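# Park a bicycle in a loose floor rack

## Task

Put the bicycle into the floor stand with one wheel seated in its slot near the slot's closed end and the kickstand raised completely; when finished the bike must be motionless and nothing but the stand (no wall, furniture or loose item) may be in contact with it. The stand simply rests on the floor and can slide. The robot must not topple or finish leaning, or the attempt fails.

## Robot and tools

ROBOT. TidyBot++: a 0.54 x 0.50 x 0.38 m wheeled base on four powered casters carrying one seven-joint arm with a two-finger gripper. The shoulder sits 0.12 m ahead of the base centre, 0.68 m up. Links: upper arm 0.42 m, forearm 0.31 m, wrist to hand point 0.31 m. The arm begins folded, hand pointing down, reaching about 0.08 m beyond the base front. Cameras: base_camera (fixed, about 0.23 m forward and 0.34 m up, tilted down toward the front, 644x364) and wrist_camera (fisheye on the hand, looking along it, 644x476). Occasionally something briefly pulls on a held part or nudges a loose object.

FRAMES. All positions are metres. Base frame: origin on the floor below the base centre, x ahead, y to the left, z up. Odometry frame: where the base frame was at scene start; base_odometry reports x, y and heading (radians, left positive, -3.142 to 3.142) from wheel turns only, so slip looks like travel and drift of a few cm builds up. base_tilt is in degrees, positive when leaning forward or right.

move. One action, made from any of base, joints, target, plus optional speeds; cameras and blocking are not part of the action.
- base: object with translate_m (forward +), strafe_m (left +), both metres, -2 to 2, and rotate_rad (counter-clockwise from above +), -6.3 to 6.3. These are offsets from where the base is, measured along its axes at the start of the command (or from the last reported position). Translate and strafe together form one straight move.
- joints: absolute angle targets in radians, keyed joint_1_rad to joint_7_rad, plus gripper_pos (0 fully open, 1 fully closed; finger gap roughly 85 x (1 - gripper_pos) mm). Ranges: joint_2_rad -2.249 to 2.249, joint_4_rad -2.579 to 2.579, joint_6_rad -2.099 to 2.099; joints 1, 3, 5, 7 are unlimited but go the short way, so turn them in steps under half a turn. joint_1_rad positive turns the arm clockwise seen from above (opposite to heading). joint_2_rad 0 is upper arm vertical, positive leans forward. joint_4_rad 0 is straight, negative bends the forearm forward (with joint_3_rad near 3.14). joint_6_rad negative bends the hand forward. joint_7_rad 1.57 with the hand down puts the fingers opening left and right. Done tolerances: 0.039 rad for joints 1-4, 0.095 for 5-7, 0.03 for the gripper.
- target: a single list of seven numbers, an absolute hand pose in the base frame: x, y, z in metres then quaternion qw, qx, qy, qz, the same layout as the hand_pose line. The hand's z axis runs out along the fingers, its y axis is the closing direction. With target, joints may contain only gripper_pos.
- speeds: caps for this action only; translate_m and strafe_m 0.05 to 0.5 m/s (give one key when both are used), rotate_rad 0.1 to 1.57 rad/s. Defaults are the maxima.
- cameras: list of base_camera, wrist_camera or all; omitted means all, [] means none.
- blocking: true/omitted returns once everything rests; false returns in about 0.5 s while motion continues. A new move overrides only the parts it names.
An empty move just reports state and images.

wait: seconds 0 to 10, commands nothing, returns early when running moves settle. stop: brakes all your running motions, which then hold and may keep pressing. zoom_image: camera plus region [x0, y0, x1, y1] in pixels from the top-left, at most 504 x 504, on that camera's latest image. finished_scene: scene = the current scene number; irreversible, and the parked state must hold on its own.

RESULTS. move reads done or the worst status. base_status, joint_status, hand_status per motion: moving, done, off_target (resting away from target, may still push), not_followed (targets withheld), stopped, contact_stop, time_out, torque_fault, limit_stop_at_motor_heat. Base done only means the wheels turned enough. hand_status done is within 10 mm and 2 degrees; most hand moves end off_target within about 3 cm. hand_pose is the measured hand pose; hand_target is where the joint targets would put it. joint_positions, motor_effort (percent of max, bracket = peak in the last action), Motor temperatures, on_its_own (uncommanded behaviour), pictures (image order), scene_time. Warnings: "joint command not followed"/"pose unreachable" with "cause:", ARM HIT, MOTOR HOT, OVER-TEMPERATURE FAULT.

ORDER RULE. If a move or wait is refused, or an uncommanded stop (contact_stop, time_out, torque fault) shows up, the remaining move, wait and finished_scene calls of that reply are skipped. Invalid keys only void that call.

CORRECTIONS. To fix a hand position, add (desired - measured hand_pose) to the previous target's xyz. To hold a loaded hand still, resend hand_target, not hand_pose. After joint moves, resend last command plus (desired - read). Loads make the arm sag; never command a joint to its current reading while holding. Trust images over hand_pose, which can be a cm or two off. Low, close, forward-pointing targets often miss and can strike the base; there is no base collision check.

SAFETY. The arm does not avoid obstacles and keeps pushing when blocked. Snagging the arm above about 0.6 m while driving, shoving sideways with a raised hand, or swinging an extended arm can tip the robot; retract the arm or back off to recover. Impacts can trip a torque fault (arm frozen 10 s). Long stretched holds or pushing at unreachable poses heat motors until the arm goes limp. Avoid dropping or flinging the bike, slamming it, hard pushes, squeezing a part still resting on something, and twisting or yanking the gripper. The rack slides if pushed. At the end the bike must rest only against the rack.

Each tool is called after "Call:" in YAML: its name, and indented under it one key for each argument.

## Session

Call:
move:

Scene clock: 0.00 s.
Motor temperatures (°C): [25 27 23 27 34 38 31]
base_odometry: x=+0.000 y=+0.000 heading=+0.000
base_tilt: forward=+0.2 right=+0.0
base_status: not commanded
joint_positions: joint_1_rad=+0.000 joint_2_rad=-0.366 joint_3_rad=+3.111 joint_4_rad=-2.541 joint_5_rad=+0.018 joint_6_rad=-0.847 joint_7_rad=+1.539 gripper_pos=+0.000
joint_status: not commanded
motor_effort: joint_1_rad=+1 joint_2_rad=-1 joint_3_rad=+0 joint_4_rad=+15 joint_5_rad=+1 joint_6_rad=+1 joint_7_rad=+1
hand_pose: x=+0.2640 y=+0.0002 z=+0.5870 quat_wxyz=(+0.011, +0.998, +0.004, +0.060) (m; base frame)
hand_target: x=+0.2640 y=+0.0002 z=+0.5870 quat_wxyz=(+0.011, +0.998, +0.004, +0.060) (m; base frame)
hand_status: not commanded
pictures: base_camera, wrist_camera

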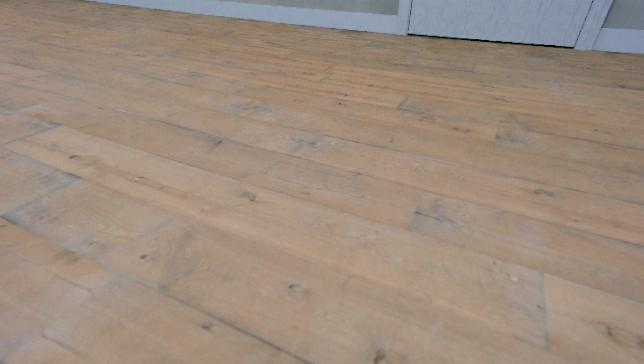

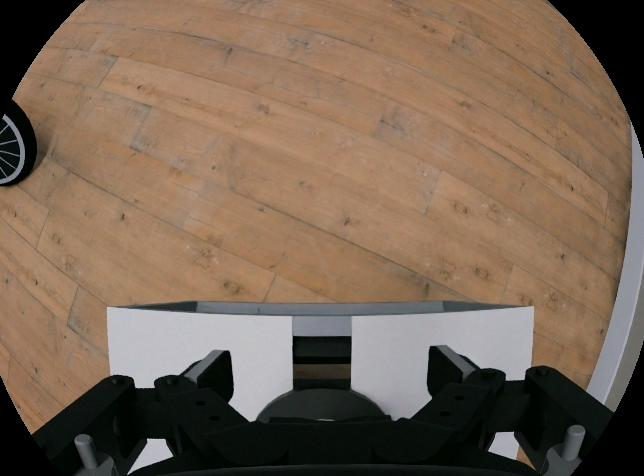

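Call:
move:
  joints: {"joint_6_rad": 0.3, "joint_1_rad": -1.2}

Call:
move:
  joints: {"joint_1_rad": 0.0}

Call:
move:
  joints: {"joint_1_rad": -2.4}

Scene clock: 3.00 s.
Motor temperatures (°C): [25 27 23 27 34 38 31]
move: done
base_odometry: x=+0.000 y=+0.000 heading=+0.000
base_tilt: forward=+0.3 right=+0.0
base_status: not commanded
joint_positions: joint_1_rad=-1.183 joint_2_rad=-0.366 joint_3_rad=+3.111 joint_4_rad=-2.541 joint_5_rad=+0.018 joint_6_rad=+0.218 joint_7_rad=+1.539 gripper_pos=+0.000
joint_status: all done
motor_effort: joint_1_rad=+1(2) joint_2_rad=-4(5) joint_3_rad=+0(1) joint_4_rad=+19(20) joint_5_rad=+1(2) joint_6_rad=+8(9) joint_7_rad=+1(1)
hand_pose: x=+0.2551 y=+0.3722 z=+0.7789 quat_wxyz=(-0.319, +0.683, +0.471, +0.459) (m; base frame)
hand_target: x=+0.2509 y=+0.3827 z=+0.8027 quat_wxyz=(-0.343, +0.659, +0.464, +0.483) (m; base frame)
hand_status: not commanded
pictures: base_camera, wrist_camera
camera_calibration:
wrist_camera: T_world_to_cam=[[0.945105, -0.321768, -0.0569372, -0.0669321], [-0.175586, -0.353128, -0.91895, 0.94163], [0.275582, 0.878502, -0.390241, 0.041261], [0, 0, 0, 1]] pos_world=[0.217225, 0.274732, 0.877602]

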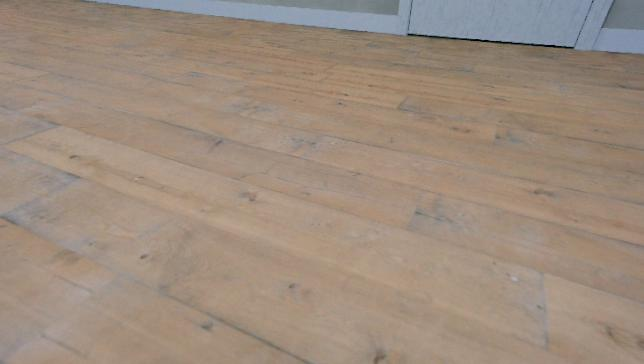

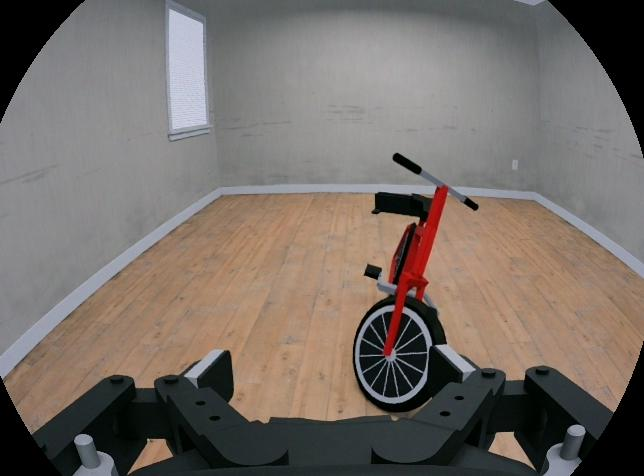

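Scene clock: 5.47 s.
Motor temperatures (°C): [25 27 23 27 34 38 31]
move: done
base_odometry: x=+0.000 y=+0.000 heading=+0.000
base_tilt: forward=+0.2 right=+0.0
base_status: not commanded
joint_positions: joint_1_rad=-0.017 joint_2_rad=-0.366 joint_3_rad=+3.111 joint_4_rad=-2.541 joint_5_rad=+0.018 joint_6_rad=+0.221 joint_7_rad=+1.539 gripper_pos=+0.000
joint_status: all done
motor_effort: joint_1_rad=+1(2) joint_2_rad=-5(5) joint_3_rad=+0(1) joint_4_rad=+19(20) joint_5_rad=+1(2) joint_6_rad=+8(8) joint_7_rad=+1(1)
hand_pose: x=+0.5150 y=+0.0216 z=+0.7796 quat_wxyz=(-0.014, +0.829, +0.017, +0.559) (m; base frame)
hand_target: x=+0.5235 y=+0.0157 z=+0.8027 quat_wxyz=(-0.010, +0.806, +0.010, +0.592) (m; base frame)
hand_status: not commanded
pictures: base_camera, wrist_camera
camera_calibration:
wrist_camera: T_world_to_cam=[[0.0767967, -0.995423, -0.0568839, 0.0363267], [-0.391455, 0.0223689, -0.919926, 0.967945], [0.916987, 0.0929147, -0.387945, -0.0372283], [0, 0, 0, 1]] pos_world=[0.410255, 0.0179675, 0.878061]

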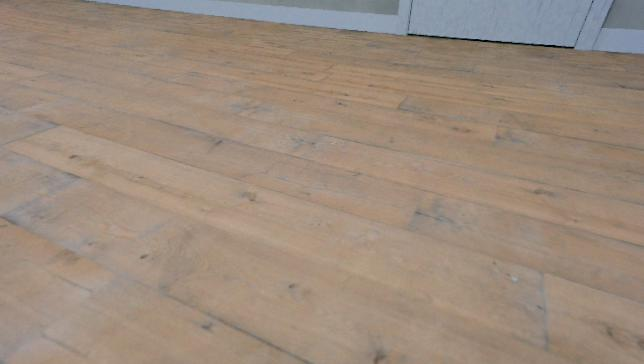

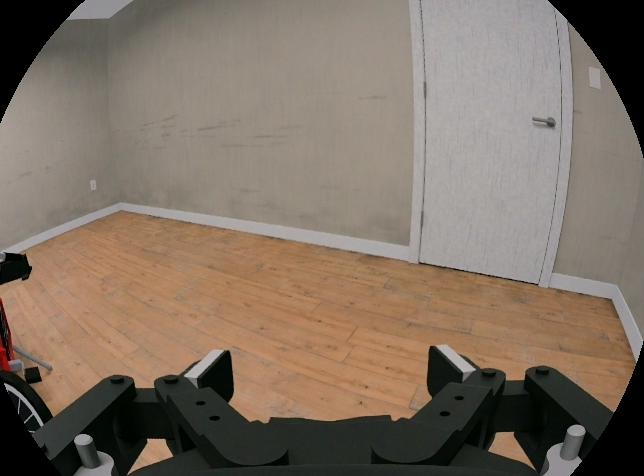

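Scene clock: 8.87 s.
Motor temperatures (°C): [25 27 23 27 34 38 31]
move: done
base_odometry: x=+0.000 y=+0.000 heading=+0.000
base_tilt: forward=+0.2 right=+0.0
base_status: not commanded
joint_positions: joint_1_rad=-2.383 joint_2_rad=-0.366 joint_3_rad=+3.111 joint_4_rad=-2.541 joint_5_rad=+0.018 joint_6_rad=+0.222 joint_7_rad=+1.539 gripper_pos=+0.000
joint_status: all done
motor_effort: joint_1_rad=+1(2) joint_2_rad=-5(5) joint_3_rad=+0(1) joint_4_rad=+19(20) joint_5_rad=+1(2) joint_6_rad=+8(8) joint_7_rad=+1(1)
hand_pose: x=-0.1788 y=+0.2620 z=+0.7798 quat_wxyz=(-0.523, +0.298, +0.773, +0.199) (m; base frame)
hand_target: x=-0.1899 y=+0.2617 z=+0.8027 quat_wxyz=(-0.555, +0.282, +0.755, +0.205) (m; base frame)
hand_status: not commanded
pictures: base_camera, wrist_camera
camera_calibration:
wrist_camera: T_world_to_cam=[[0.642318, 0.764326, -0.0568682, -0.0309909], [0.263241, -0.289686, -0.92021, 0.890219], [-0.719814, 0.576097, -0.387272, 0.156918], [0, 0, 0, 1]] pos_world=[-0.101484, 0.191171, 0.878196]

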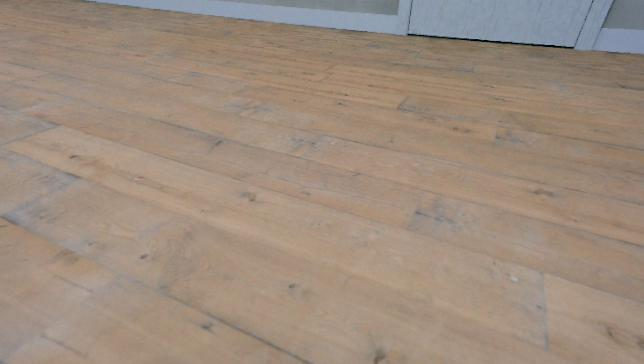

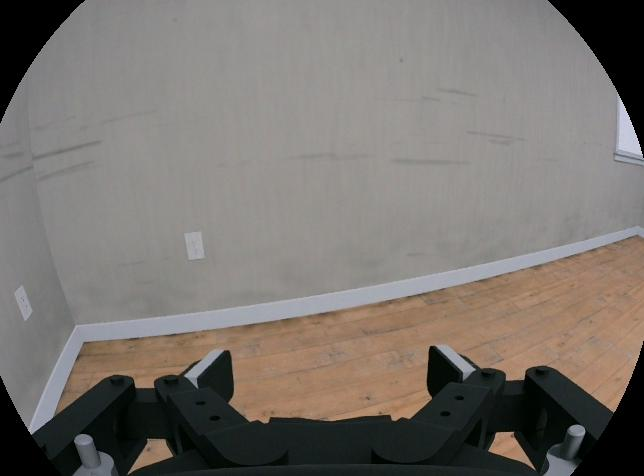

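Call:
move:
  joints: {"joint_1_rad": -1.2, "joint_6_rad": 0.2}

Call:
zoom_image:
  camera: "wrist_camera"
  region: [300, 120, 540, 430]

Call:
move:
  joints: {"joint_1_rad": -0.8}

Call:
zoom_image:
  camera: "wrist_camera"
  region: [0, 120, 400, 430]

Scene clock: 11.47 s.
Motor temperatures (°C): [25 27 23 27 34 38 31]
move: done
base_odometry: x=+0.000 y=+0.000 heading=+0.000
base_tilt: forward=+0.2 right=+0.0
base_status: not commanded
joint_positions: joint_1_rad=-1.217 joint_2_rad=-0.366 joint_3_rad=+3.111 joint_4_rad=-2.541 joint_5_rad=+0.018 joint_6_rad=+0.222 joint_7_rad=+1.539 gripper_pos=+0.000
joint_status: all done
motor_effort: joint_1_rad=+1(2) joint_2_rad=-4(5) joint_3_rad=+1(1) joint_4_rad=+19(20) joint_5_rad=+0(2) joint_6_rad=+7(9) joint_7_rad=+1(1)
hand_pose: x=+0.2424 y=+0.3769 z=+0.7798 quat_wxyz=(-0.327, +0.674, +0.482, +0.454) (m; base frame)
hand_target: x=+0.2481 y=+0.3723 z=+0.7736 quat_wxyz=(-0.318, +0.683, +0.479, +0.450) (m; base frame)
hand_status: not commanded
pictures: base_camera, wrist_camera
camera_calibration:
wrist_camera: T_world_to_cam=[[0.955612, -0.289087, -0.0568682, -0.068273], [-0.162489, -0.356106, -0.92021, 0.940881], [0.245769, 0.888604, -0.387272, 0.0420136], [0, 0, 0, 1]] pos_world=[0.207799, 0.277983, 0.878196]

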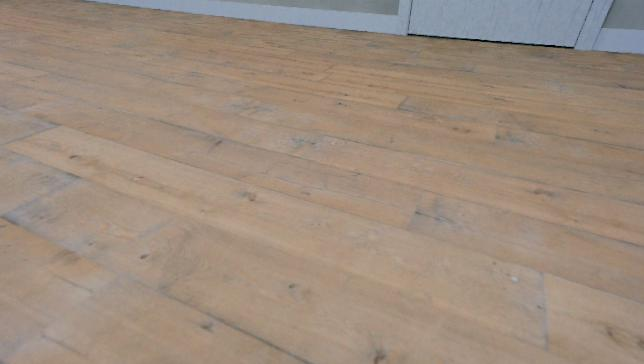

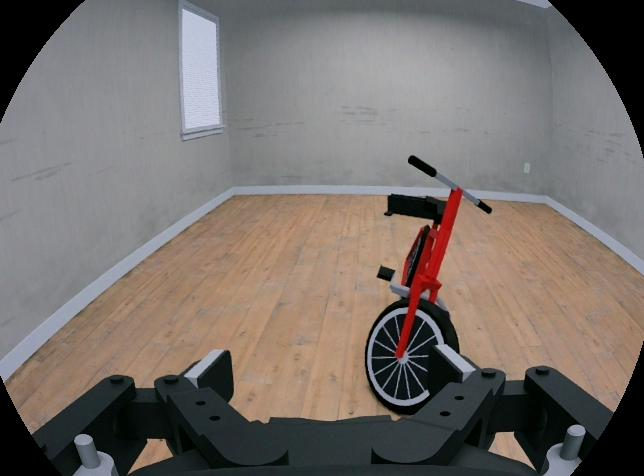

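Scaled by 1.626.

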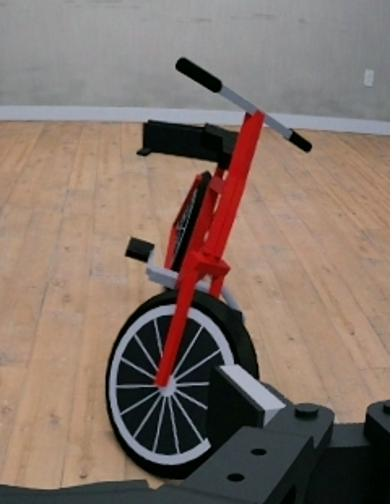

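Scene clock: 13.00 s.
Motor temperatures (°C): [25 27 23 27 34 38 31]
move: done
base_odometry: x=+0.000 y=+0.000 heading=+0.000
base_tilt: forward=+0.3 right=+0.0
base_status: not commanded
joint_positions: joint_1_rad=-0.817 joint_2_rad=-0.366 joint_3_rad=+3.111 joint_4_rad=-2.541 joint_5_rad=+0.018 joint_6_rad=+0.222 joint_7_rad=+1.539 gripper_pos=+0.000
joint_status: all done
motor_effort: joint_1_rad=+1(2) joint_2_rad=-4(5) joint_3_rad=+1(1) joint_4_rad=+19(19) joint_5_rad=+1(2) joint_6_rad=+7(8) joint_7_rad=+1(1)
hand_pose: x=+0.3795 y=+0.2991 z=+0.7798 quat_wxyz=(-0.231, +0.756, +0.338, +0.510) (m; base frame)
hand_target: x=+0.3829 y=+0.2926 z=+0.7736 quat_wxyz=(-0.222, +0.765, +0.334, +0.504) (m; base frame)
hand_status: not commanded
pictures: base_camera, wrist_camera
camera_calibration:
wrist_camera: T_world_to_cam=[[0.767375, -0.638672, -0.0568682, -0.0458727], [-0.28843, -0.264617, -0.92021, 0.955868], [0.572664, 0.722549, -0.387272, 0.00311313], [0, 0, 0, 1]] pos_world=[0.30912, 0.221392, 0.878196]

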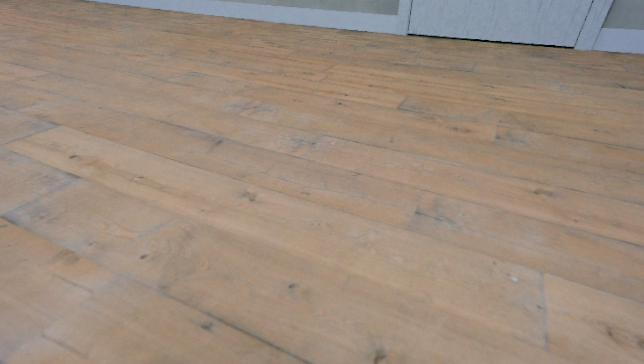

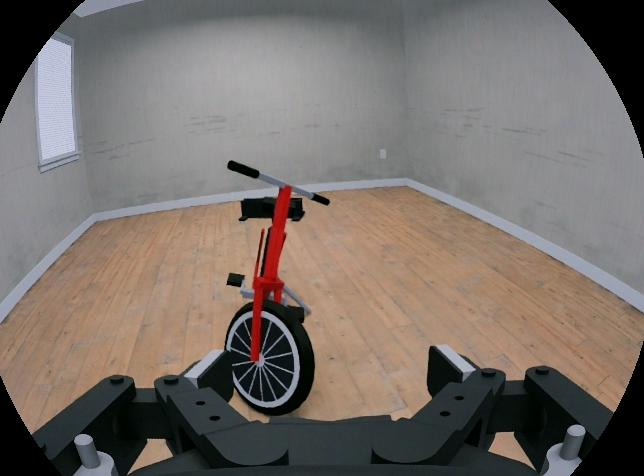

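Scaled by 1.260.

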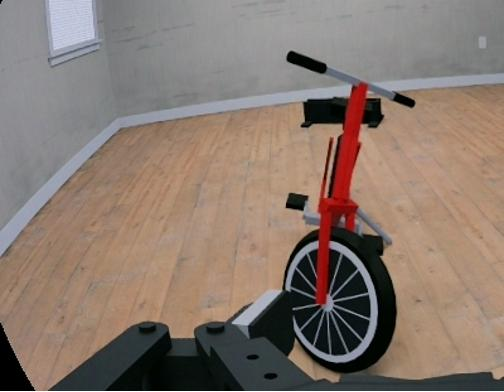

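Call:
move:
  joints: {"joint_1_rad": 1.0}
  cameras: ["wrist_camera"]

Call:
move:
  joints: {"joint_1_rad": 2.2}
  cameras: ["wrist_camera"]

Call:
move:
  joints: {"joint_1_rad": 3.1}
  cameras: ["wrist_camera"]

Scene clock: 16.13 s.
Motor temperatures (°C): [25 27 23 27 34 38 31]
move: done
base_odometry: x=+0.000 y=+0.000 heading=+0.000
base_tilt: forward=+0.3 right=+0.0
base_status: not commanded
joint_positions: joint_1_rad=+0.983 joint_2_rad=-0.366 joint_3_rad=+3.111 joint_4_rad=-2.541 joint_5_rad=+0.018 joint_6_rad=+0.222 joint_7_rad=+1.539 gripper_pos=+0.000
joint_status: all done
motor_effort: joint_1_rad=+1(2) joint_2_rad=-5(5) joint_3_rad=+0(1) joint_4_rad=+19(20) joint_5_rad=+1(2) joint_6_rad=+8(8) joint_7_rad=+1(1)
hand_pose: x=+0.3512 y=-0.3216 z=+0.7798 quat_wxyz=(+0.256, +0.735, -0.382, +0.498) (m; base frame)
hand_target: x=+0.3440 y=-0.3235 z=+0.7736 quat_wxyz=(+0.257, +0.737, -0.391, +0.487) (m; base frame)
hand_status: not commanded
pictures: wrist_camera
camera_calibration:
wrist_camera: T_world_to_cam=[[-0.796085, -0.602508, -0.0568682, 0.140179], [-0.192297, 0.340934, -0.92021, 0.944428], [0.573822, -0.721629, -0.387272, 0.0029753], [0, 0, 0, 1]] pos_world=[0.291497, -0.235381, 0.878196]

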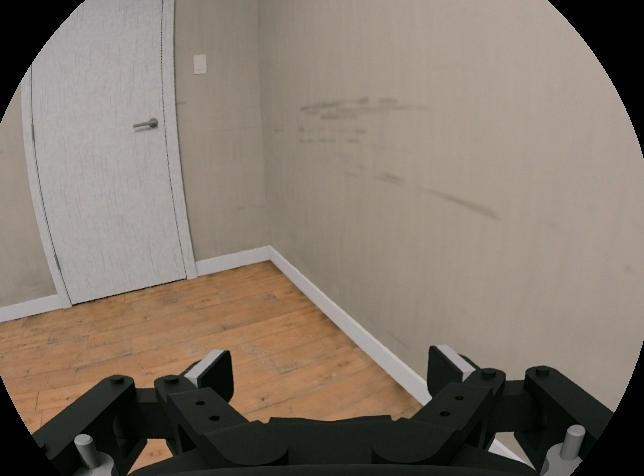

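Scene clock: 18.60 s.
Motor temperatures (°C): [25 27 23 27 34 38 31]
move: done
base_odometry: x=+0.000 y=+0.000 heading=+0.000
base_tilt: forward=+0.2 right=+0.0
base_status: not commanded
joint_positions: joint_1_rad=+2.183 joint_2_rad=-0.366 joint_3_rad=+3.111 joint_4_rad=-2.541 joint_5_rad=+0.018 joint_6_rad=+0.222 joint_7_rad=+1.539 gripper_pos=+0.000
joint_status: all done
motor_effort: joint_1_rad=+1(2) joint_2_rad=-4(5) joint_3_rad=+1(1) joint_4_rad=+19(20) joint_5_rad=+1(2) joint_6_rad=+8(8) joint_7_rad=+1(1)
hand_pose: x=-0.0966 y=-0.3329 z=+0.7798 quat_wxyz=(+0.493, +0.391, -0.731, +0.266) (m; base frame)
hand_target: x=-0.1010 y=-0.3269 z=+0.7736 quat_wxyz=(+0.487, +0.387, -0.739, +0.257) (m; base frame)
hand_status: not commanded
pictures: wrist_camera
camera_calibration:
wrist_camera: T_world_to_cam=[[-0.850025, 0.523664, -0.0568682, 0.146598], [0.248085, 0.302767, -0.92021, 0.892022], [-0.464663, -0.796309, -0.387272, 0.126555], [0, 0, 0, 1]] pos_world=[-0.0378803, -0.246066, 0.878196]

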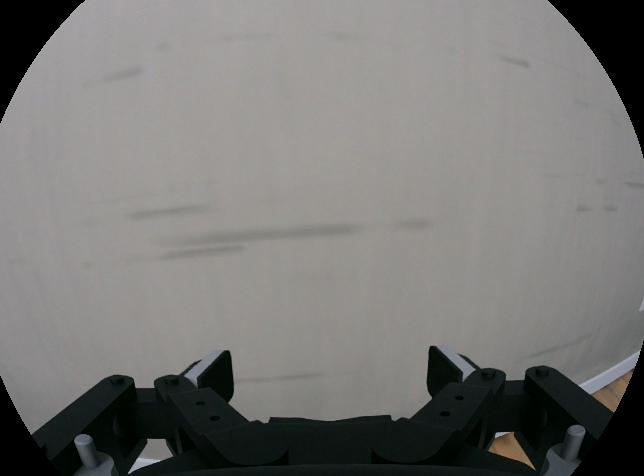

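Scene clock: 20.77 s.
Motor temperatures (°C): [25 27 23 27 34 38 31]
move: done
base_odometry: x=+0.000 y=+0.000 heading=+0.000
base_tilt: forward=+0.3 right=+0.0
base_status: not commanded
joint_positions: joint_1_rad=+3.083 joint_2_rad=-0.366 joint_3_rad=+3.111 joint_4_rad=-2.541 joint_5_rad=+0.018 joint_6_rad=+0.222 joint_7_rad=+1.539 gripper_pos=+0.000
joint_status: all done
motor_effort: joint_1_rad=+1(2) joint_2_rad=-5(5) joint_3_rad=+0(1) joint_4_rad=+19(20) joint_5_rad=+0(2) joint_6_rad=+8(8) joint_7_rad=+1(1)
hand_pose: x=-0.2758 y=-0.0380 z=+0.7798 quat_wxyz=(+0.559, +0.034, -0.828, +0.025) (m; base frame)
hand_target: x=-0.2738 y=-0.0309 z=+0.7736 quat_wxyz=(+0.550, +0.027, -0.834, +0.020) (m; base frame)
hand_status: not commanded
pictures: wrist_camera
camera_calibration:
wrist_camera: T_world_to_cam=[[-0.118085, 0.991374, -0.0568682, 0.059497], [0.391377, -0.0061683, -0.92021, 0.874971], [-0.912623, -0.13092, -0.387272, 0.179862], [0, 0, 0, 1]] pos_world=[-0.171271, -0.0300392, 0.878196]

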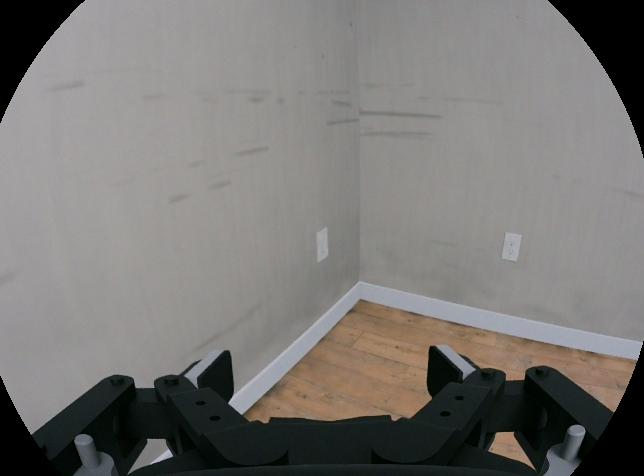

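Call:
move:
  joints: {"joint_1_rad": -2.2, "joint_6_rad": -0.35}
  cameras: ["wrist_camera"]

Call:
move:
  joints: {"joint_1_rad": -1.2}
  cameras: ["wrist_camera"]

Call:
move:
  joints: {"joint_1_rad": -0.3}
  cameras: ["wrist_camera"]

Scene clock: 23.20 s.
Motor temperatures (°C): [25 27 23 27 34 38 31]
move: done
base_odometry: x=+0.000 y=+0.000 heading=+0.000
base_tilt: forward=+0.2 right=+0.0
base_status: not commanded
joint_positions: joint_1_rad=+4.066 joint_2_rad=-0.366 joint_3_rad=+3.111 joint_4_rad=-2.541 joint_5_rad=+0.018 joint_6_rad=-0.280 joint_7_rad=+1.539 gripper_pos=+0.000
joint_status: all done
motor_effort: joint_1_rad=+1(2) joint_2_rad=-3(5) joint_3_rad=+0(1) joint_4_rad=+18(19) joint_5_rad=+1(2) joint_6_rad=+6(9) joint_7_rad=+1(1)
hand_pose: x=-0.0713 y=+0.2386 z=+0.6553 quat_wxyz=(+0.301, -0.413, -0.846, -0.150) (m; base frame)
hand_target: x=-0.0561 y=+0.2285 z=+0.6421 quat_wxyz=(+0.270, -0.426, -0.852, -0.139) (m; base frame)
hand_status: not commanded
pictures: wrist_camera
camera_calibration:
wrist_camera: T_world_to_cam=[[0.786113, 0.615442, -0.0570676, -0.0433669], [0.455214, -0.638951, -0.620098, 0.640934], [-0.418098, 0.461489, -0.782446, 0.507366], [0, 0, 0, 1]] pos_world=[-0.0455425, 0.202071, 0.791953]

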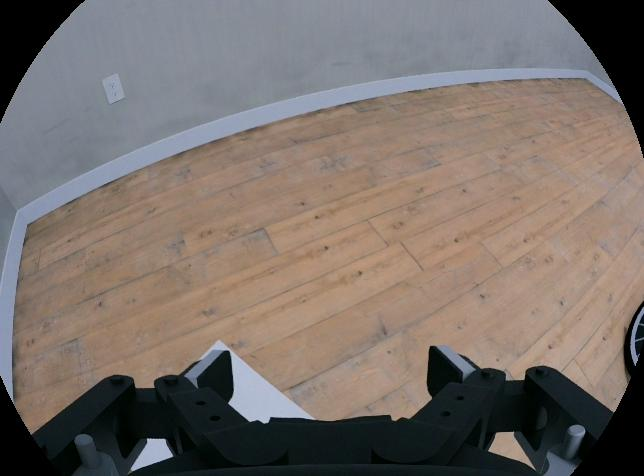

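Scene clock: 25.50 s.
Motor temperatures (°C): [25 27 23 27 34 38 31]
move: done
base_odometry: x=+0.000 y=+0.000 heading=+0.000
base_tilt: forward=+0.2 right=+0.0
base_status: not commanded
joint_positions: joint_1_rad=+5.066 joint_2_rad=-0.366 joint_3_rad=+3.111 joint_4_rad=-2.541 joint_5_rad=+0.018 joint_6_rad=-0.284 joint_7_rad=+1.539 gripper_pos=+0.000
joint_status: all done
motor_effort: joint_1_rad=+1(2) joint_2_rad=-3(3) joint_3_rad=+0(1) joint_4_rad=+17(18) joint_5_rad=+2(2) joint_6_rad=+5(6) joint_7_rad=+0(1)
hand_pose: x=+0.2168 y=+0.2882 z=+0.6546 quat_wxyz=(+0.191, -0.769, -0.545, -0.275) (m; base frame)
hand_target: x=+0.2167 y=+0.2708 z=+0.6421 quat_wxyz=(+0.170, -0.782, -0.544, -0.251) (m; base frame)
hand_status: not commanded
pictures: wrist_camera
camera_calibration:
wrist_camera: T_world_to_cam=[[0.942454, -0.329442, -0.0569901, -0.0620079], [-0.292629, -0.730375, -0.617187, 0.727566], [0.161703, 0.598348, -0.784749, 0.440747], [0, 0, 0, 1]] pos_world=[0.200077, 0.247248, 0.791387]

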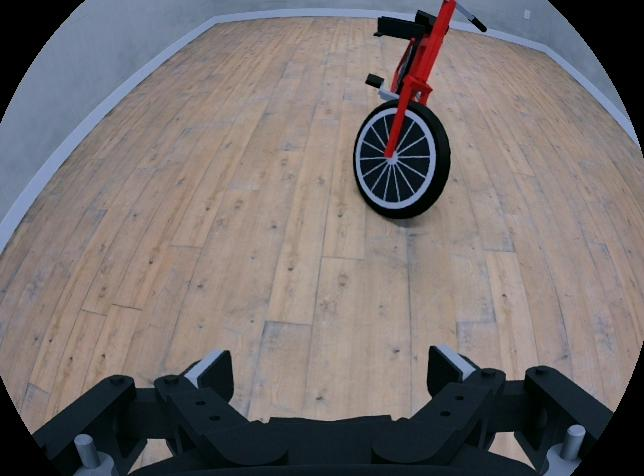

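Scene clock: 27.67 s.
Motor temperatures (°C): [25 27 23 27 34 38 31]
move: done
base_odometry: x=+0.000 y=+0.000 heading=+0.000
base_tilt: forward=+0.2 right=-0.1
base_status: not commanded
joint_positions: joint_1_rad=+5.966 joint_2_rad=-0.366 joint_3_rad=+3.111 joint_4_rad=-2.541 joint_5_rad=+0.018 joint_6_rad=-0.284 joint_7_rad=+1.539 gripper_pos=+0.000
joint_status: all done
motor_effort: joint_1_rad=+1(2) joint_2_rad=-3(3) joint_3_rad=+1(1) joint_4_rad=+17(18) joint_5_rad=+1(2) joint_6_rad=+5(6) joint_7_rad=+1(1)
hand_pose: x=+0.4054 y=+0.1026 z=+0.6545 quat_wxyz=(+0.053, -0.929, -0.156, -0.331) (m; base frame)
hand_target: x=+0.3918 y=+0.0918 z=+0.6421 quat_wxyz=(+0.044, -0.941, -0.149, -0.300) (m; base frame)
hand_status: not commanded
pictures: wrist_camera
camera_calibration:
wrist_camera: T_world_to_cam=[[0.327937, -0.942979, -0.0569837, 0.0111166], [-0.754158, -0.22499, -0.616949, 0.782294], [0.568949, 0.245295, -0.784938, 0.392479], [0, 0, 0, 1]] pos_world=[0.363028, 0.0902176, 0.79134]

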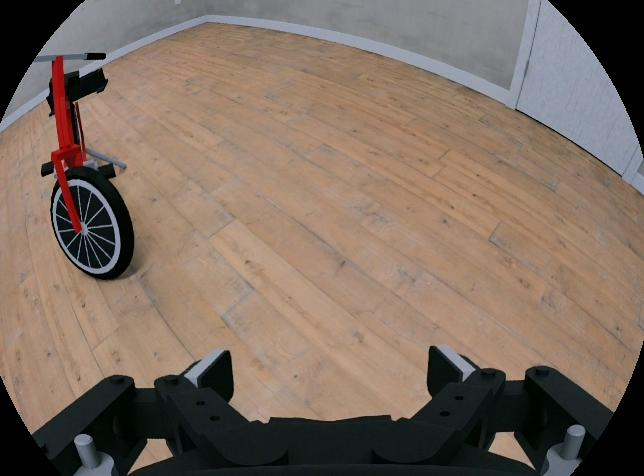

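Call:
move:
  base: {"translate_m": 1.4}
  joints: {"joint_1_rad": -1.8, "joint_6_rad": 0.1}
  cameras: ["wrist_camera"]

Scene clock: 32.10 s.
Motor temperatures (°C): [25 27 23 27 34 38 31]
move: done
base_odometry: x=+1.400 y=+0.000 heading=-0.001
base_tilt: forward=+0.2 right=+0.0
base_status: done
joint_positions: joint_1_rad=+4.500 joint_2_rad=-0.366 joint_3_rad=+3.111 joint_4_rad=-2.541 joint_5_rad=+0.018 joint_6_rad=+0.021 joint_7_rad=+1.539 gripper_pos=+0.000
joint_status: all done
motor_effort: joint_1_rad=+1(2) joint_2_rad=-4(4) joint_3_rad=+1(1) joint_4_rad=+19(19) joint_5_rad=+1(2) joint_6_rad=+7(8) joint_7_rad=+1(1)
hand_pose: x=+0.0296 y=+0.3566 z=+0.7246 quat_wxyz=(+0.372, -0.546, -0.691, -0.294) (m; base frame)
hand_target: x=+0.0197 y=+0.3672 z=+0.7456 quat_wxyz=(+0.402, -0.528, -0.680, -0.311) (m; base frame)
hand_status: not commanded
pictures: wrist_camera
camera_calibration:
wrist_camera: T_world_to_cam=[[0.965898, 0.251992, -0.0595023, -0.0653193], [0.0948394, -0.558162, -0.824294, 0.843217], [-0.240928, 0.790541, -0.563027, 0.267713], [0, 0, 0, 1]] pos_world=[0.047621, 0.275474, 0.841902]

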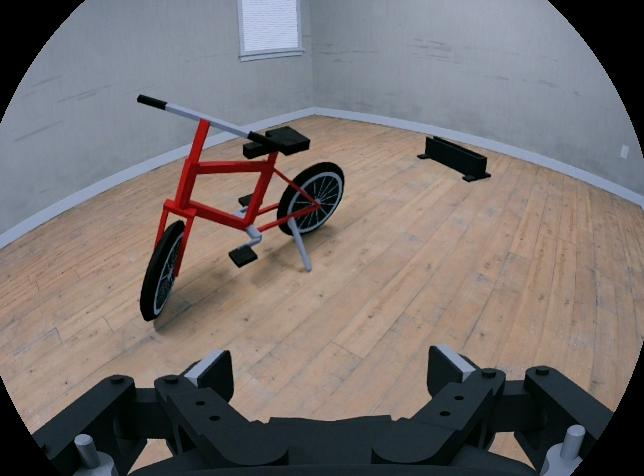

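Call:
zoom_image:
  camera: "wrist_camera"
  region: [120, 80, 370, 340]

Call:
zoom_image:
  camera: "wrist_camera"
  region: [400, 120, 510, 200]

Scaled by 1.938.

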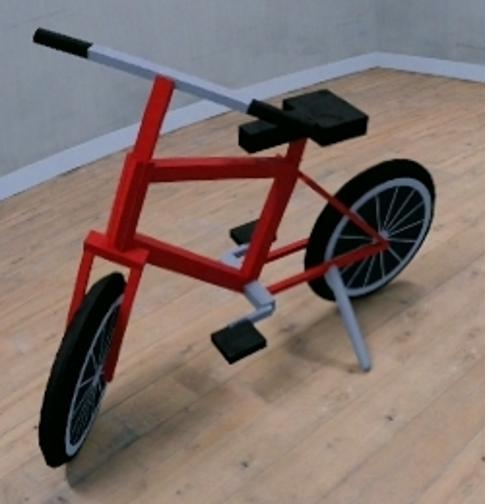

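Scaled by 4.582.

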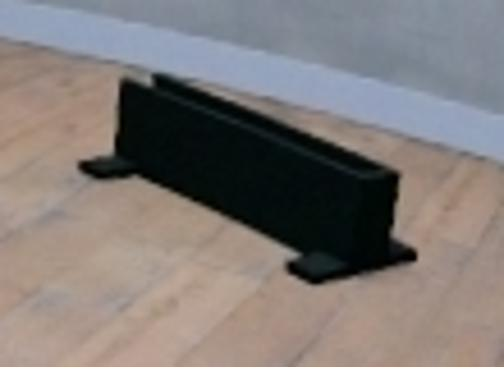

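Call:
move:
  base: {"strafe_m": 0.9, "translate_m": 0.4}
  joints: {"joint_1_rad": -2.0}
  cameras: ["wrist_camera"]

Call:
zoom_image:
  camera: "wrist_camera"
  region: [120, 80, 420, 340]

Call:
move:
  joints: {"joint_1_rad": -1.2}
  cameras: ["wrist_camera"]

Call:
zoom_image:
  camera: "wrist_camera"
  region: [200, 80, 420, 300]

Scene clock: 38.10 s.
Motor temperatures (°C): [25 27 23 27 34 38 31]
move: done
base_odometry: x=+1.801 y=+0.900 heading=-0.001
base_tilt: forward=+0.2 right=+0.0
base_status: done
joint_positions: joint_1_rad=+4.299 joint_2_rad=-0.366 joint_3_rad=+3.111 joint_4_rad=-2.541 joint_5_rad=+0.018 joint_6_rad=+0.023 joint_7_rad=+1.539 gripper_pos=+0.000
joint_status: all done
motor_effort: joint_1_rad=+1(2) joint_2_rad=-4(5) joint_3_rad=+1(2) joint_4_rad=+19(19) joint_5_rad=+0(2) joint_6_rad=+7(8) joint_7_rad=+1(1)
hand_pose: x=-0.0401 y=+0.3319 z=+0.7252 quat_wxyz=(+0.401, -0.474, -0.742, -0.255) (m; base frame)
hand_target: x=-0.0513 y=+0.3401 z=+0.7456 quat_wxyz=(+0.431, -0.457, -0.730, -0.269) (m; base frame)
hand_status: not commanded
pictures: wrist_camera
camera_calibration:
wrist_camera: T_world_to_cam=[[0.89593, 0.440193, -0.0594898, -0.0570259], [0.203682, -0.526137, -0.825647, 0.831264], [-0.394744, 0.727605, -0.561041, 0.284099], [0, 0, 0, 1]] pos_world=[-0.00607528, 0.255749, 0.84233]

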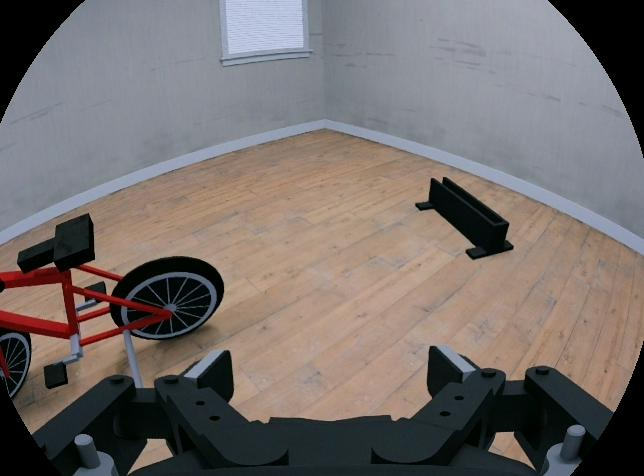

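Scaled by 1.680.

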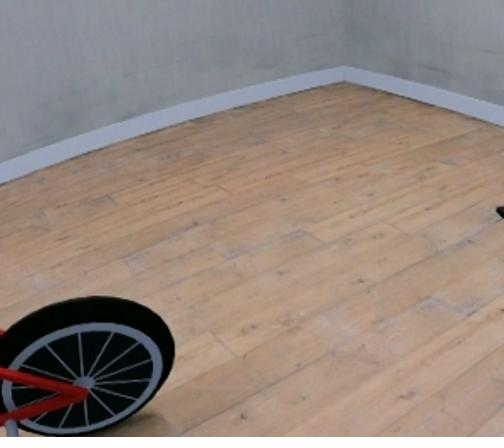

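Scene clock: 40.17 s.
Motor temperatures (°C): [25 27 23 27 34 38 31]
move: done
base_odometry: x=+1.801 y=+0.900 heading=-0.001
base_tilt: forward=+0.2 right=+0.0
base_status: not commanded
joint_positions: joint_1_rad=+5.066 joint_2_rad=-0.366 joint_3_rad=+3.111 joint_4_rad=-2.541 joint_5_rad=+0.018 joint_6_rad=+0.023 joint_7_rad=+1.539 gripper_pos=+0.000
joint_status: all done
motor_effort: joint_1_rad=+1(2) joint_2_rad=-4(4) joint_3_rad=+0(1) joint_4_rad=+19(19) joint_5_rad=+1(2) joint_6_rad=+7(8) joint_7_rad=+1(1)
hand_pose: x=+0.2348 y=+0.3494 z=+0.7252 quat_wxyz=(+0.276, -0.717, -0.510, -0.387) (m; base frame)
hand_target: x=+0.2444 y=+0.3591 z=+0.7456 quat_wxyz=(+0.293, -0.705, -0.494, -0.416) (m; base frame)
hand_status: not commanded
pictures: wrist_camera
camera_calibration:
wrist_camera: T_world_to_cam=[[0.950541, -0.304848, -0.0594898, -0.0635246], [-0.218494, -0.52016, -0.825647, 0.881502], [0.220753, 0.79781, -0.561041, 0.210855], [0, 0, 0, 1]] pos_world=[0.206439, 0.270935, 0.84233]

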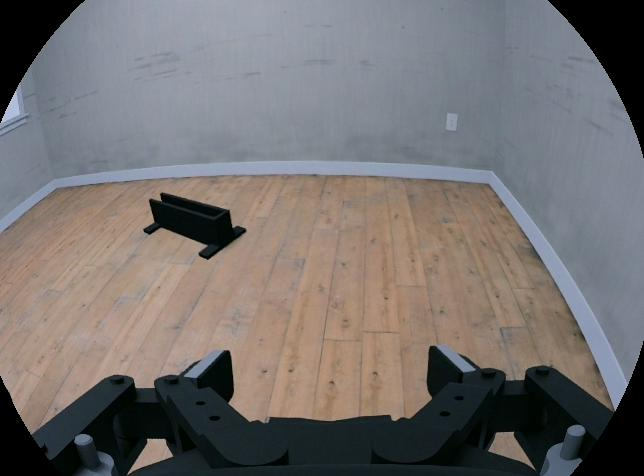

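Scaled by 2.291.

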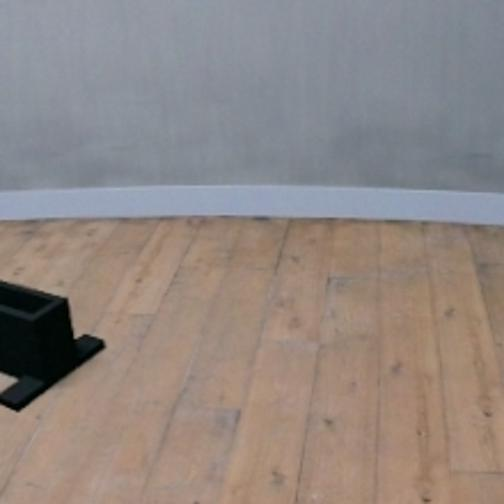

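Call:
move:
  base: {"strafe_m": 1.1, "translate_m": -0.25}
  cameras: ["wrist_camera"]

Call:
move:
  base: {"strafe_m": 0.45, "translate_m": -0.55}
  joints: {"joint_1_rad": -0.4}
  cameras: ["wrist_camera"]

Call:
zoom_image:
  camera: "wrist_camera"
  region: [200, 80, 500, 380]

Call:
move:
  base: {"strafe_m": -0.4, "translate_m": -0.85, "rotate_rad": -0.52}
  joints: {"joint_1_rad": 0}
  cameras: ["wrist_camera"]

Call:
zoom_image:
  camera: "wrist_camera"
  region: [150, 80, 550, 380]

Scene clock: 44.80 s.
Motor temperatures (°C): [25 27 23 27 34 38 31]
move: done
base_odometry: x=+1.552 y=+2.000 heading=-0.001
base_tilt: forward=+0.2 right=+0.0
base_status: done
joint_positions: joint_1_rad=+5.066 joint_2_rad=-0.366 joint_3_rad=+3.111 joint_4_rad=-2.541 joint_5_rad=+0.018 joint_6_rad=+0.025 joint_7_rad=+1.539 gripper_pos=+0.000
joint_status: not commanded
motor_effort: joint_1_rad=+1(1) joint_2_rad=-4(6) joint_3_rad=+0(1) joint_4_rad=+19(20) joint_5_rad=+1(2) joint_6_rad=+7(8) joint_7_rad=+1(1)
hand_pose: x=+0.2351 y=+0.3496 z=+0.7256 quat_wxyz=(+0.276, -0.717, -0.510, -0.387) (m; base frame)
hand_target: x=+0.2444 y=+0.3591 z=+0.7456 quat_wxyz=(+0.293, -0.705, -0.494, -0.416) (m; base frame)
hand_status: not commanded
pictures: wrist_camera
camera_calibration:
wrist_camera: T_world_to_cam=[[0.950437, -0.305175, -0.0594813, -0.0635329], [-0.218336, -0.518896, -0.826484, 0.8821], [0.221358, 0.798508, -0.559809, 0.209596], [0, 0, 0, 1]] pos_world=[0.206582, 0.270966, 0.842596]

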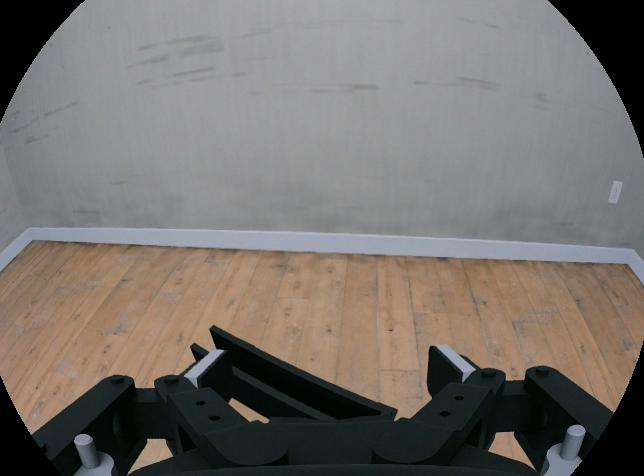

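Scene clock: 47.27 s.
Motor temperatures (°C): [25 27 23 27 34 38 31]
move: done
base_odometry: x=+1.003 y=+2.451 heading=-0.002
base_tilt: forward=+0.2 right=+0.0
base_status: done
joint_positions: joint_1_rad=+5.865 joint_2_rad=-0.366 joint_3_rad=+3.111 joint_4_rad=-2.541 joint_5_rad=+0.018 joint_6_rad=+0.025 joint_7_rad=+1.539 gripper_pos=+0.000
joint_status: all done
motor_effort: joint_1_rad=+1(1) joint_2_rad=-4(5) joint_3_rad=+0(2) joint_4_rad=+19(19) joint_5_rad=+2(2) joint_6_rad=+7(8) joint_7_rad=+1(1)
hand_pose: x=+0.4505 y=+0.1607 z=+0.7257 quat_wxyz=(+0.104, -0.858, -0.191, -0.464) (m; base frame)
hand_target: x=+0.4640 y=+0.1603 z=+0.7456 quat_wxyz=(+0.108, -0.842, -0.180, -0.497) (m; base frame)
hand_status: not commanded
pictures: wrist_camera
camera_calibration:
wrist_camera: T_world_to_cam=[[0.444261, -0.893921, -0.0594807, -0.00329961], [-0.52403, -0.205434, -0.826553, 0.918528], [0.726653, 0.398375, -0.559708, 0.149368], [0, 0, 0, 1]] pos_world=[0.374263, 0.126243, 0.842618]

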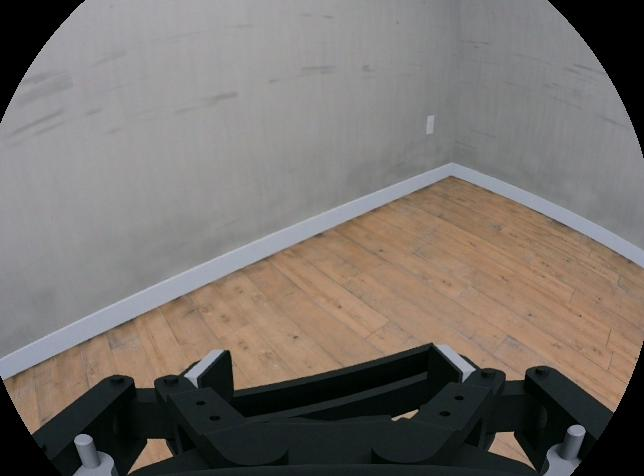

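Scaled by 1.680.

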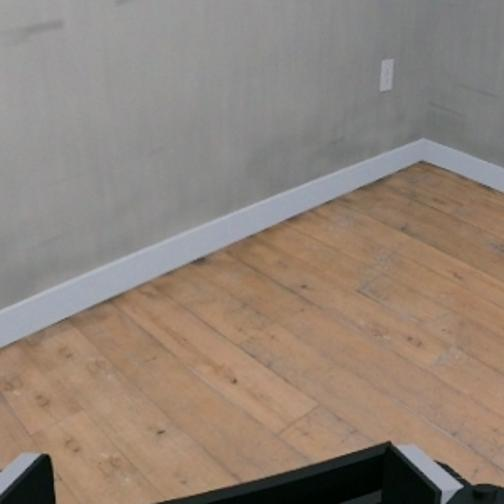

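Scene clock: 50.47 s.
Motor temperatures (°C): [25 27 23 27 34 38 31]
move: done
base_odometry: x=+0.152 y=+2.053 heading=-0.522
base_tilt: forward=+0.2 right=+0.0
base_status: done
joint_positions: joint_1_rad=+6.268 joint_2_rad=-0.366 joint_3_rad=+3.111 joint_4_rad=-2.541 joint_5_rad=+0.018 joint_6_rad=+0.027 joint_7_rad=+1.539 gripper_pos=+0.000
joint_status: all done
motor_effort: joint_1_rad=+1(2) joint_2_rad=-4(7) joint_3_rad=+1(2) joint_4_rad=+19(19) joint_5_rad=+1(2) joint_6_rad=+7(8) joint_7_rad=+1(1)
hand_pose: x=+0.4873 y=+0.0180 z=+0.7262 quat_wxyz=(+0.009, -0.879, -0.016, -0.477) (m; base frame)
hand_target: x=+0.4992 y=+0.0133 z=+0.7456 quat_wxyz=(+0.007, -0.861, -0.009, -0.508) (m; base frame)
hand_status: not commanded
pictures: wrist_camera
camera_calibration:
wrist_camera: T_world_to_cam=[[0.0585875, -0.996509, -0.0594762, 0.0425706], [-0.560985, 0.0164169, -0.827663, 0.923749], [0.82575, 0.0818559, -0.558064, 0.135949], [0, 0, 0, 1]] pos_world=[0.403455, 0.0161287, 0.842953]

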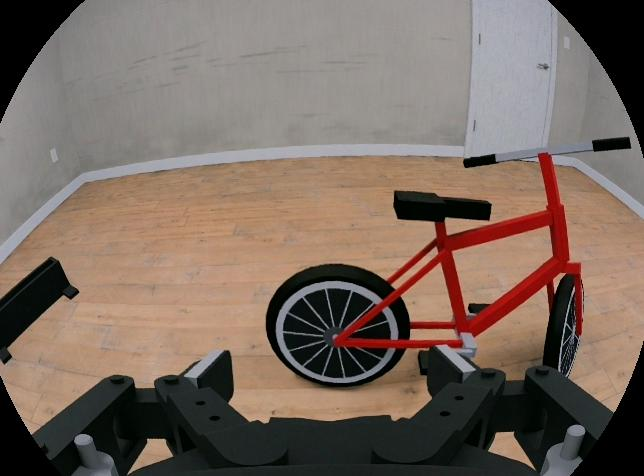

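Scaled by 1.260.

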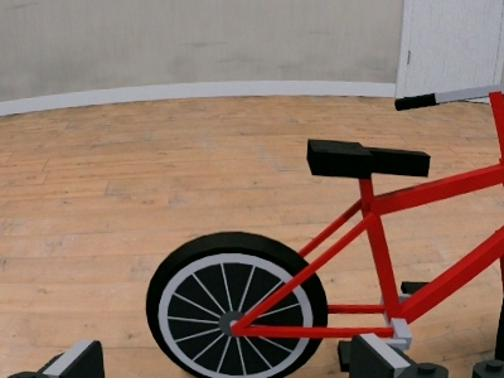

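Call:
move:
  base: {"strafe_m": 0.8, "translate_m": 0.78, "rotate_rad": 1.2}
  joints: {"joint_6_rad": -0.3}
  cameras: ["wrist_camera", "base_camera"]

Call:
zoom_image:
  camera: "base_camera"
  region: [80, 0, 564, 364]

Scene clock: 56.37 s.
Motor temperatures (°C): [25 27 23 27 34 38 31]
move: done
base_odometry: x=+1.227 y=+2.357 heading=+0.678
base_tilt: forward=+0.2 right=+0.0
base_status: done
joint_positions: joint_1_rad=+6.272 joint_2_rad=-0.366 joint_3_rad=+3.111 joint_4_rad=-2.546 joint_5_rad=+0.018 joint_6_rad=-0.267 joint_7_rad=+1.539 gripper_pos=+0.000
joint_status: all done
motor_effort: joint_1_rad=+1(2) joint_2_rad=-3(5) joint_3_rad=+0(1) joint_4_rad=+18(20) joint_5_rad=+1(2) joint_6_rad=+6(8) joint_7_rad=+1(1)
hand_pose: x=+0.4250 y=+0.0116 z=+0.6556 quat_wxyz=(+0.002, -0.940, -0.013, -0.341) (m; base frame)
hand_target: x=+0.4192 y=+0.0078 z=+0.6514 quat_wxyz=(-0.001, -0.945, -0.007, -0.327) (m; base frame)
hand_status: not commanded
pictures: base_camera, wrist_camera
camera_calibration:
wrist_camera: T_world_to_cam=[[0.0292106, -0.997931, -0.0572818, 0.0467181], [-0.779458, 0.0131353, -0.626317, 0.791346], [0.625773, 0.0629438, -0.777461, 0.377561], [0, 0, 0, 1]] pos_world=[0.379189, 0.0124617, 0.791849]

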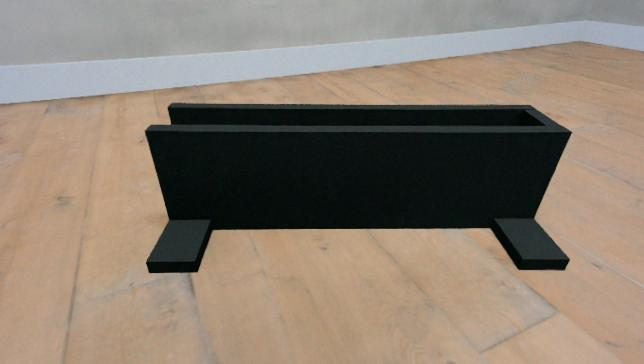

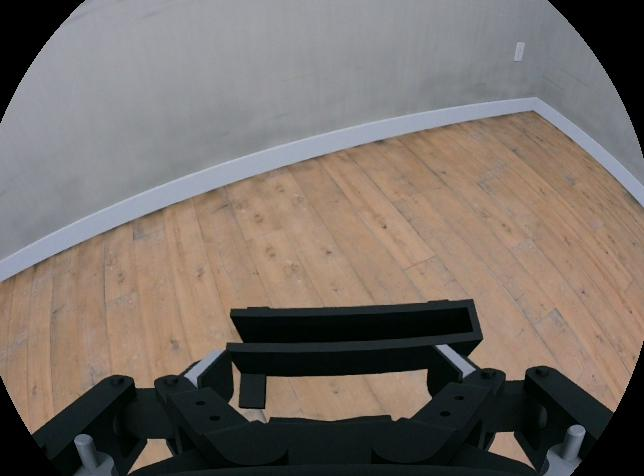

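Scaled by 1.041.

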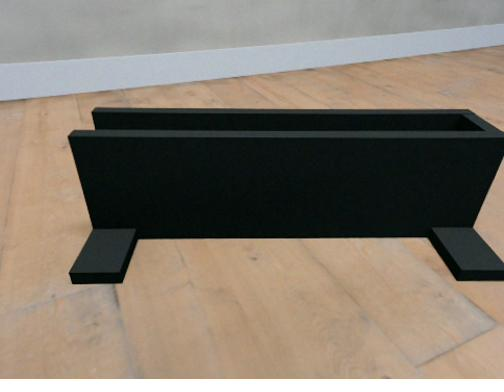

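Call:
move:
  target: [0.637, -0.05, 0.32, 0, 0.723, -0.691, 0]
  joints: {"gripper_pos": 0.5}
  cameras: ["wrist_camera", "base_camera"]

Scene clock: 59.83 s.
Motor temperatures (°C): [25 27 23 27 34 38 31]
move: off_target
base_odometry: x=+1.227 y=+2.357 heading=+0.678
base_tilt: forward=+0.3 right=+0.0
base_status: not commanded
joint_positions: joint_1_rad=+6.212 joint_2_rad=+1.013 joint_3_rad=+3.427 joint_4_rad=-1.605 joint_5_rad=-0.442 joint_6_rad=-0.521 joint_7_rad=+0.586 gripper_pos=+0.500
joint_status: all done
motor_effort: joint_1_rad=+1(1) joint_2_rad=-40(42) joint_3_rad=+3(4) joint_4_rad=+9(18) joint_5_rad=+1(2) joint_6_rad=+0(6) joint_7_rad=+1(1)
hand_pose: x=+0.6519 y=-0.0606 z=+0.3292 quat_wxyz=(+0.008, -0.751, +0.660, -0.032) (m; base frame)
hand_target: x=+0.6370 y=-0.0500 z=+0.3200 quat_wxyz=(+0.000, -0.723, +0.691, +0.000) (m; base frame)
hand_status: off_target (0.020 m and 6.1 deg from the pose sent, 0.402 m and 95.7 deg at the start)
pictures: base_camera, wrist_camera
camera_calibration:
wrist_camera: T_world_to_cam=[[-0.989832, -0.0939194, -0.106827, 0.684809], [-0.0924853, 0.995546, -0.0183118, 0.176295], [0.108071, -0.00824561, -0.994109, 0.390828], [0, 0, 0, 1]] pos_world=[0.651913, -0.10797, 0.46491]

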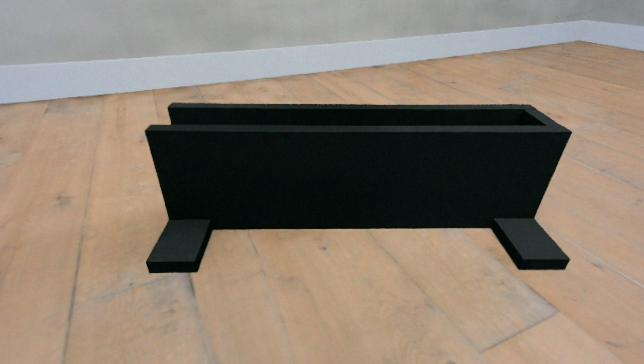

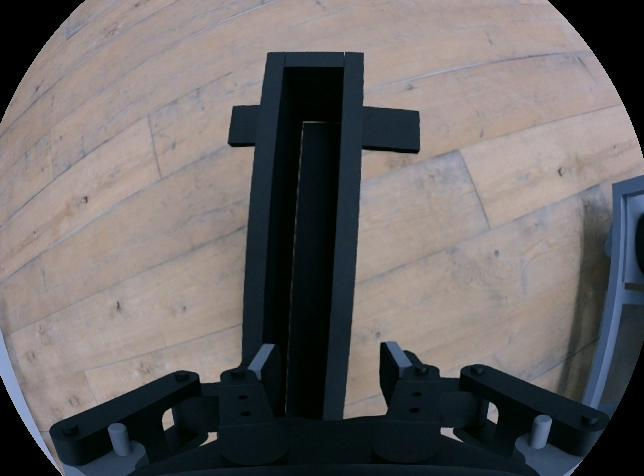

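Call:
move:
  target: [0.628, -0.04, 0.19, 0, 0.695, -0.719, 0]
  cameras: ["wrist_camera", "base_camera"]

Scene clock: 121.67 s.
Motor temperatures (°C): [25 28 23 27 34 38 31]
move: off_target
base_odometry: x=+1.227 y=+2.357 heading=+0.678
base_tilt: forward=+0.3 right=+0.0
base_status: not commanded
joint_positions: joint_1_rad=+6.212 joint_2_rad=+1.290 joint_3_rad=+3.417 joint_4_rad=-1.526 joint_5_rad=-0.596 joint_6_rad=-0.478 joint_7_rad=+0.585 gripper_pos=+0.500
joint_status: not commanded
motor_effort: joint_1_rad=+1(1) joint_2_rad=-41(44) joint_3_rad=+3(4) joint_4_rad=+5(10) joint_5_rad=+1(2) joint_6_rad=+0(1) joint_7_rad=+1(1)
hand_pose: x=+0.6057 y=-0.0493 z=+0.1982 quat_wxyz=(-0.024, -0.713, +0.700, +0.023) (m; base frame)
hand_target: x=+0.6280 y=-0.0400 z=+0.1900 quat_wxyz=(+0.000, -0.695, +0.719, +0.000) (m; base frame)
hand_status: off_target (0.025 m and 4.8 deg from the pose sent, 0.143 m and 10.1 deg at the start)
pictures: base_camera, wrist_camera
camera_calibration:
wrist_camera: T_world_to_cam=[[-0.999692, 0.019132, 0.0158247, 0.613381], [0.0193584, 0.999711, 0.014281, 0.0844377], [-0.0155469, 0.0145829, -0.999773, 0.342801], [0, 0, 0, 1]] pos_world=[0.616887, -0.101147, 0.33181]

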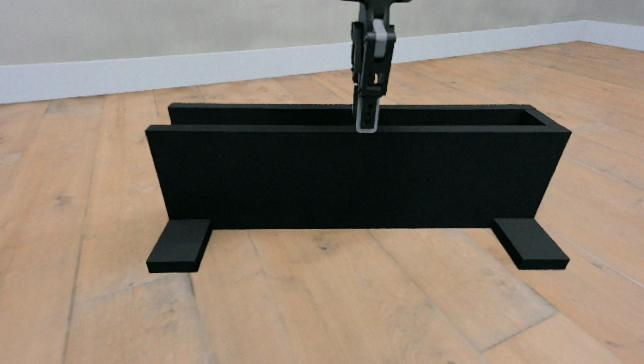

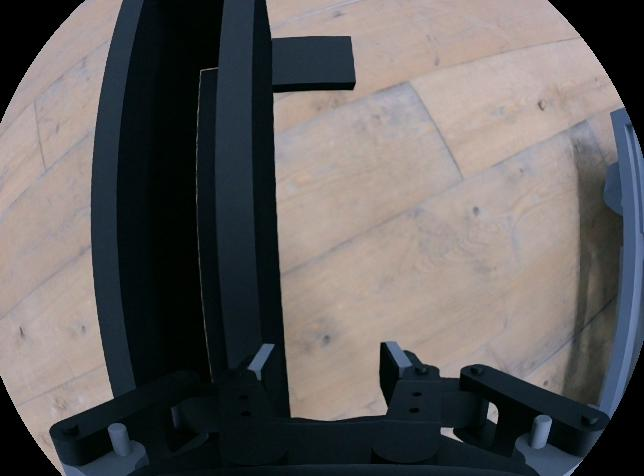

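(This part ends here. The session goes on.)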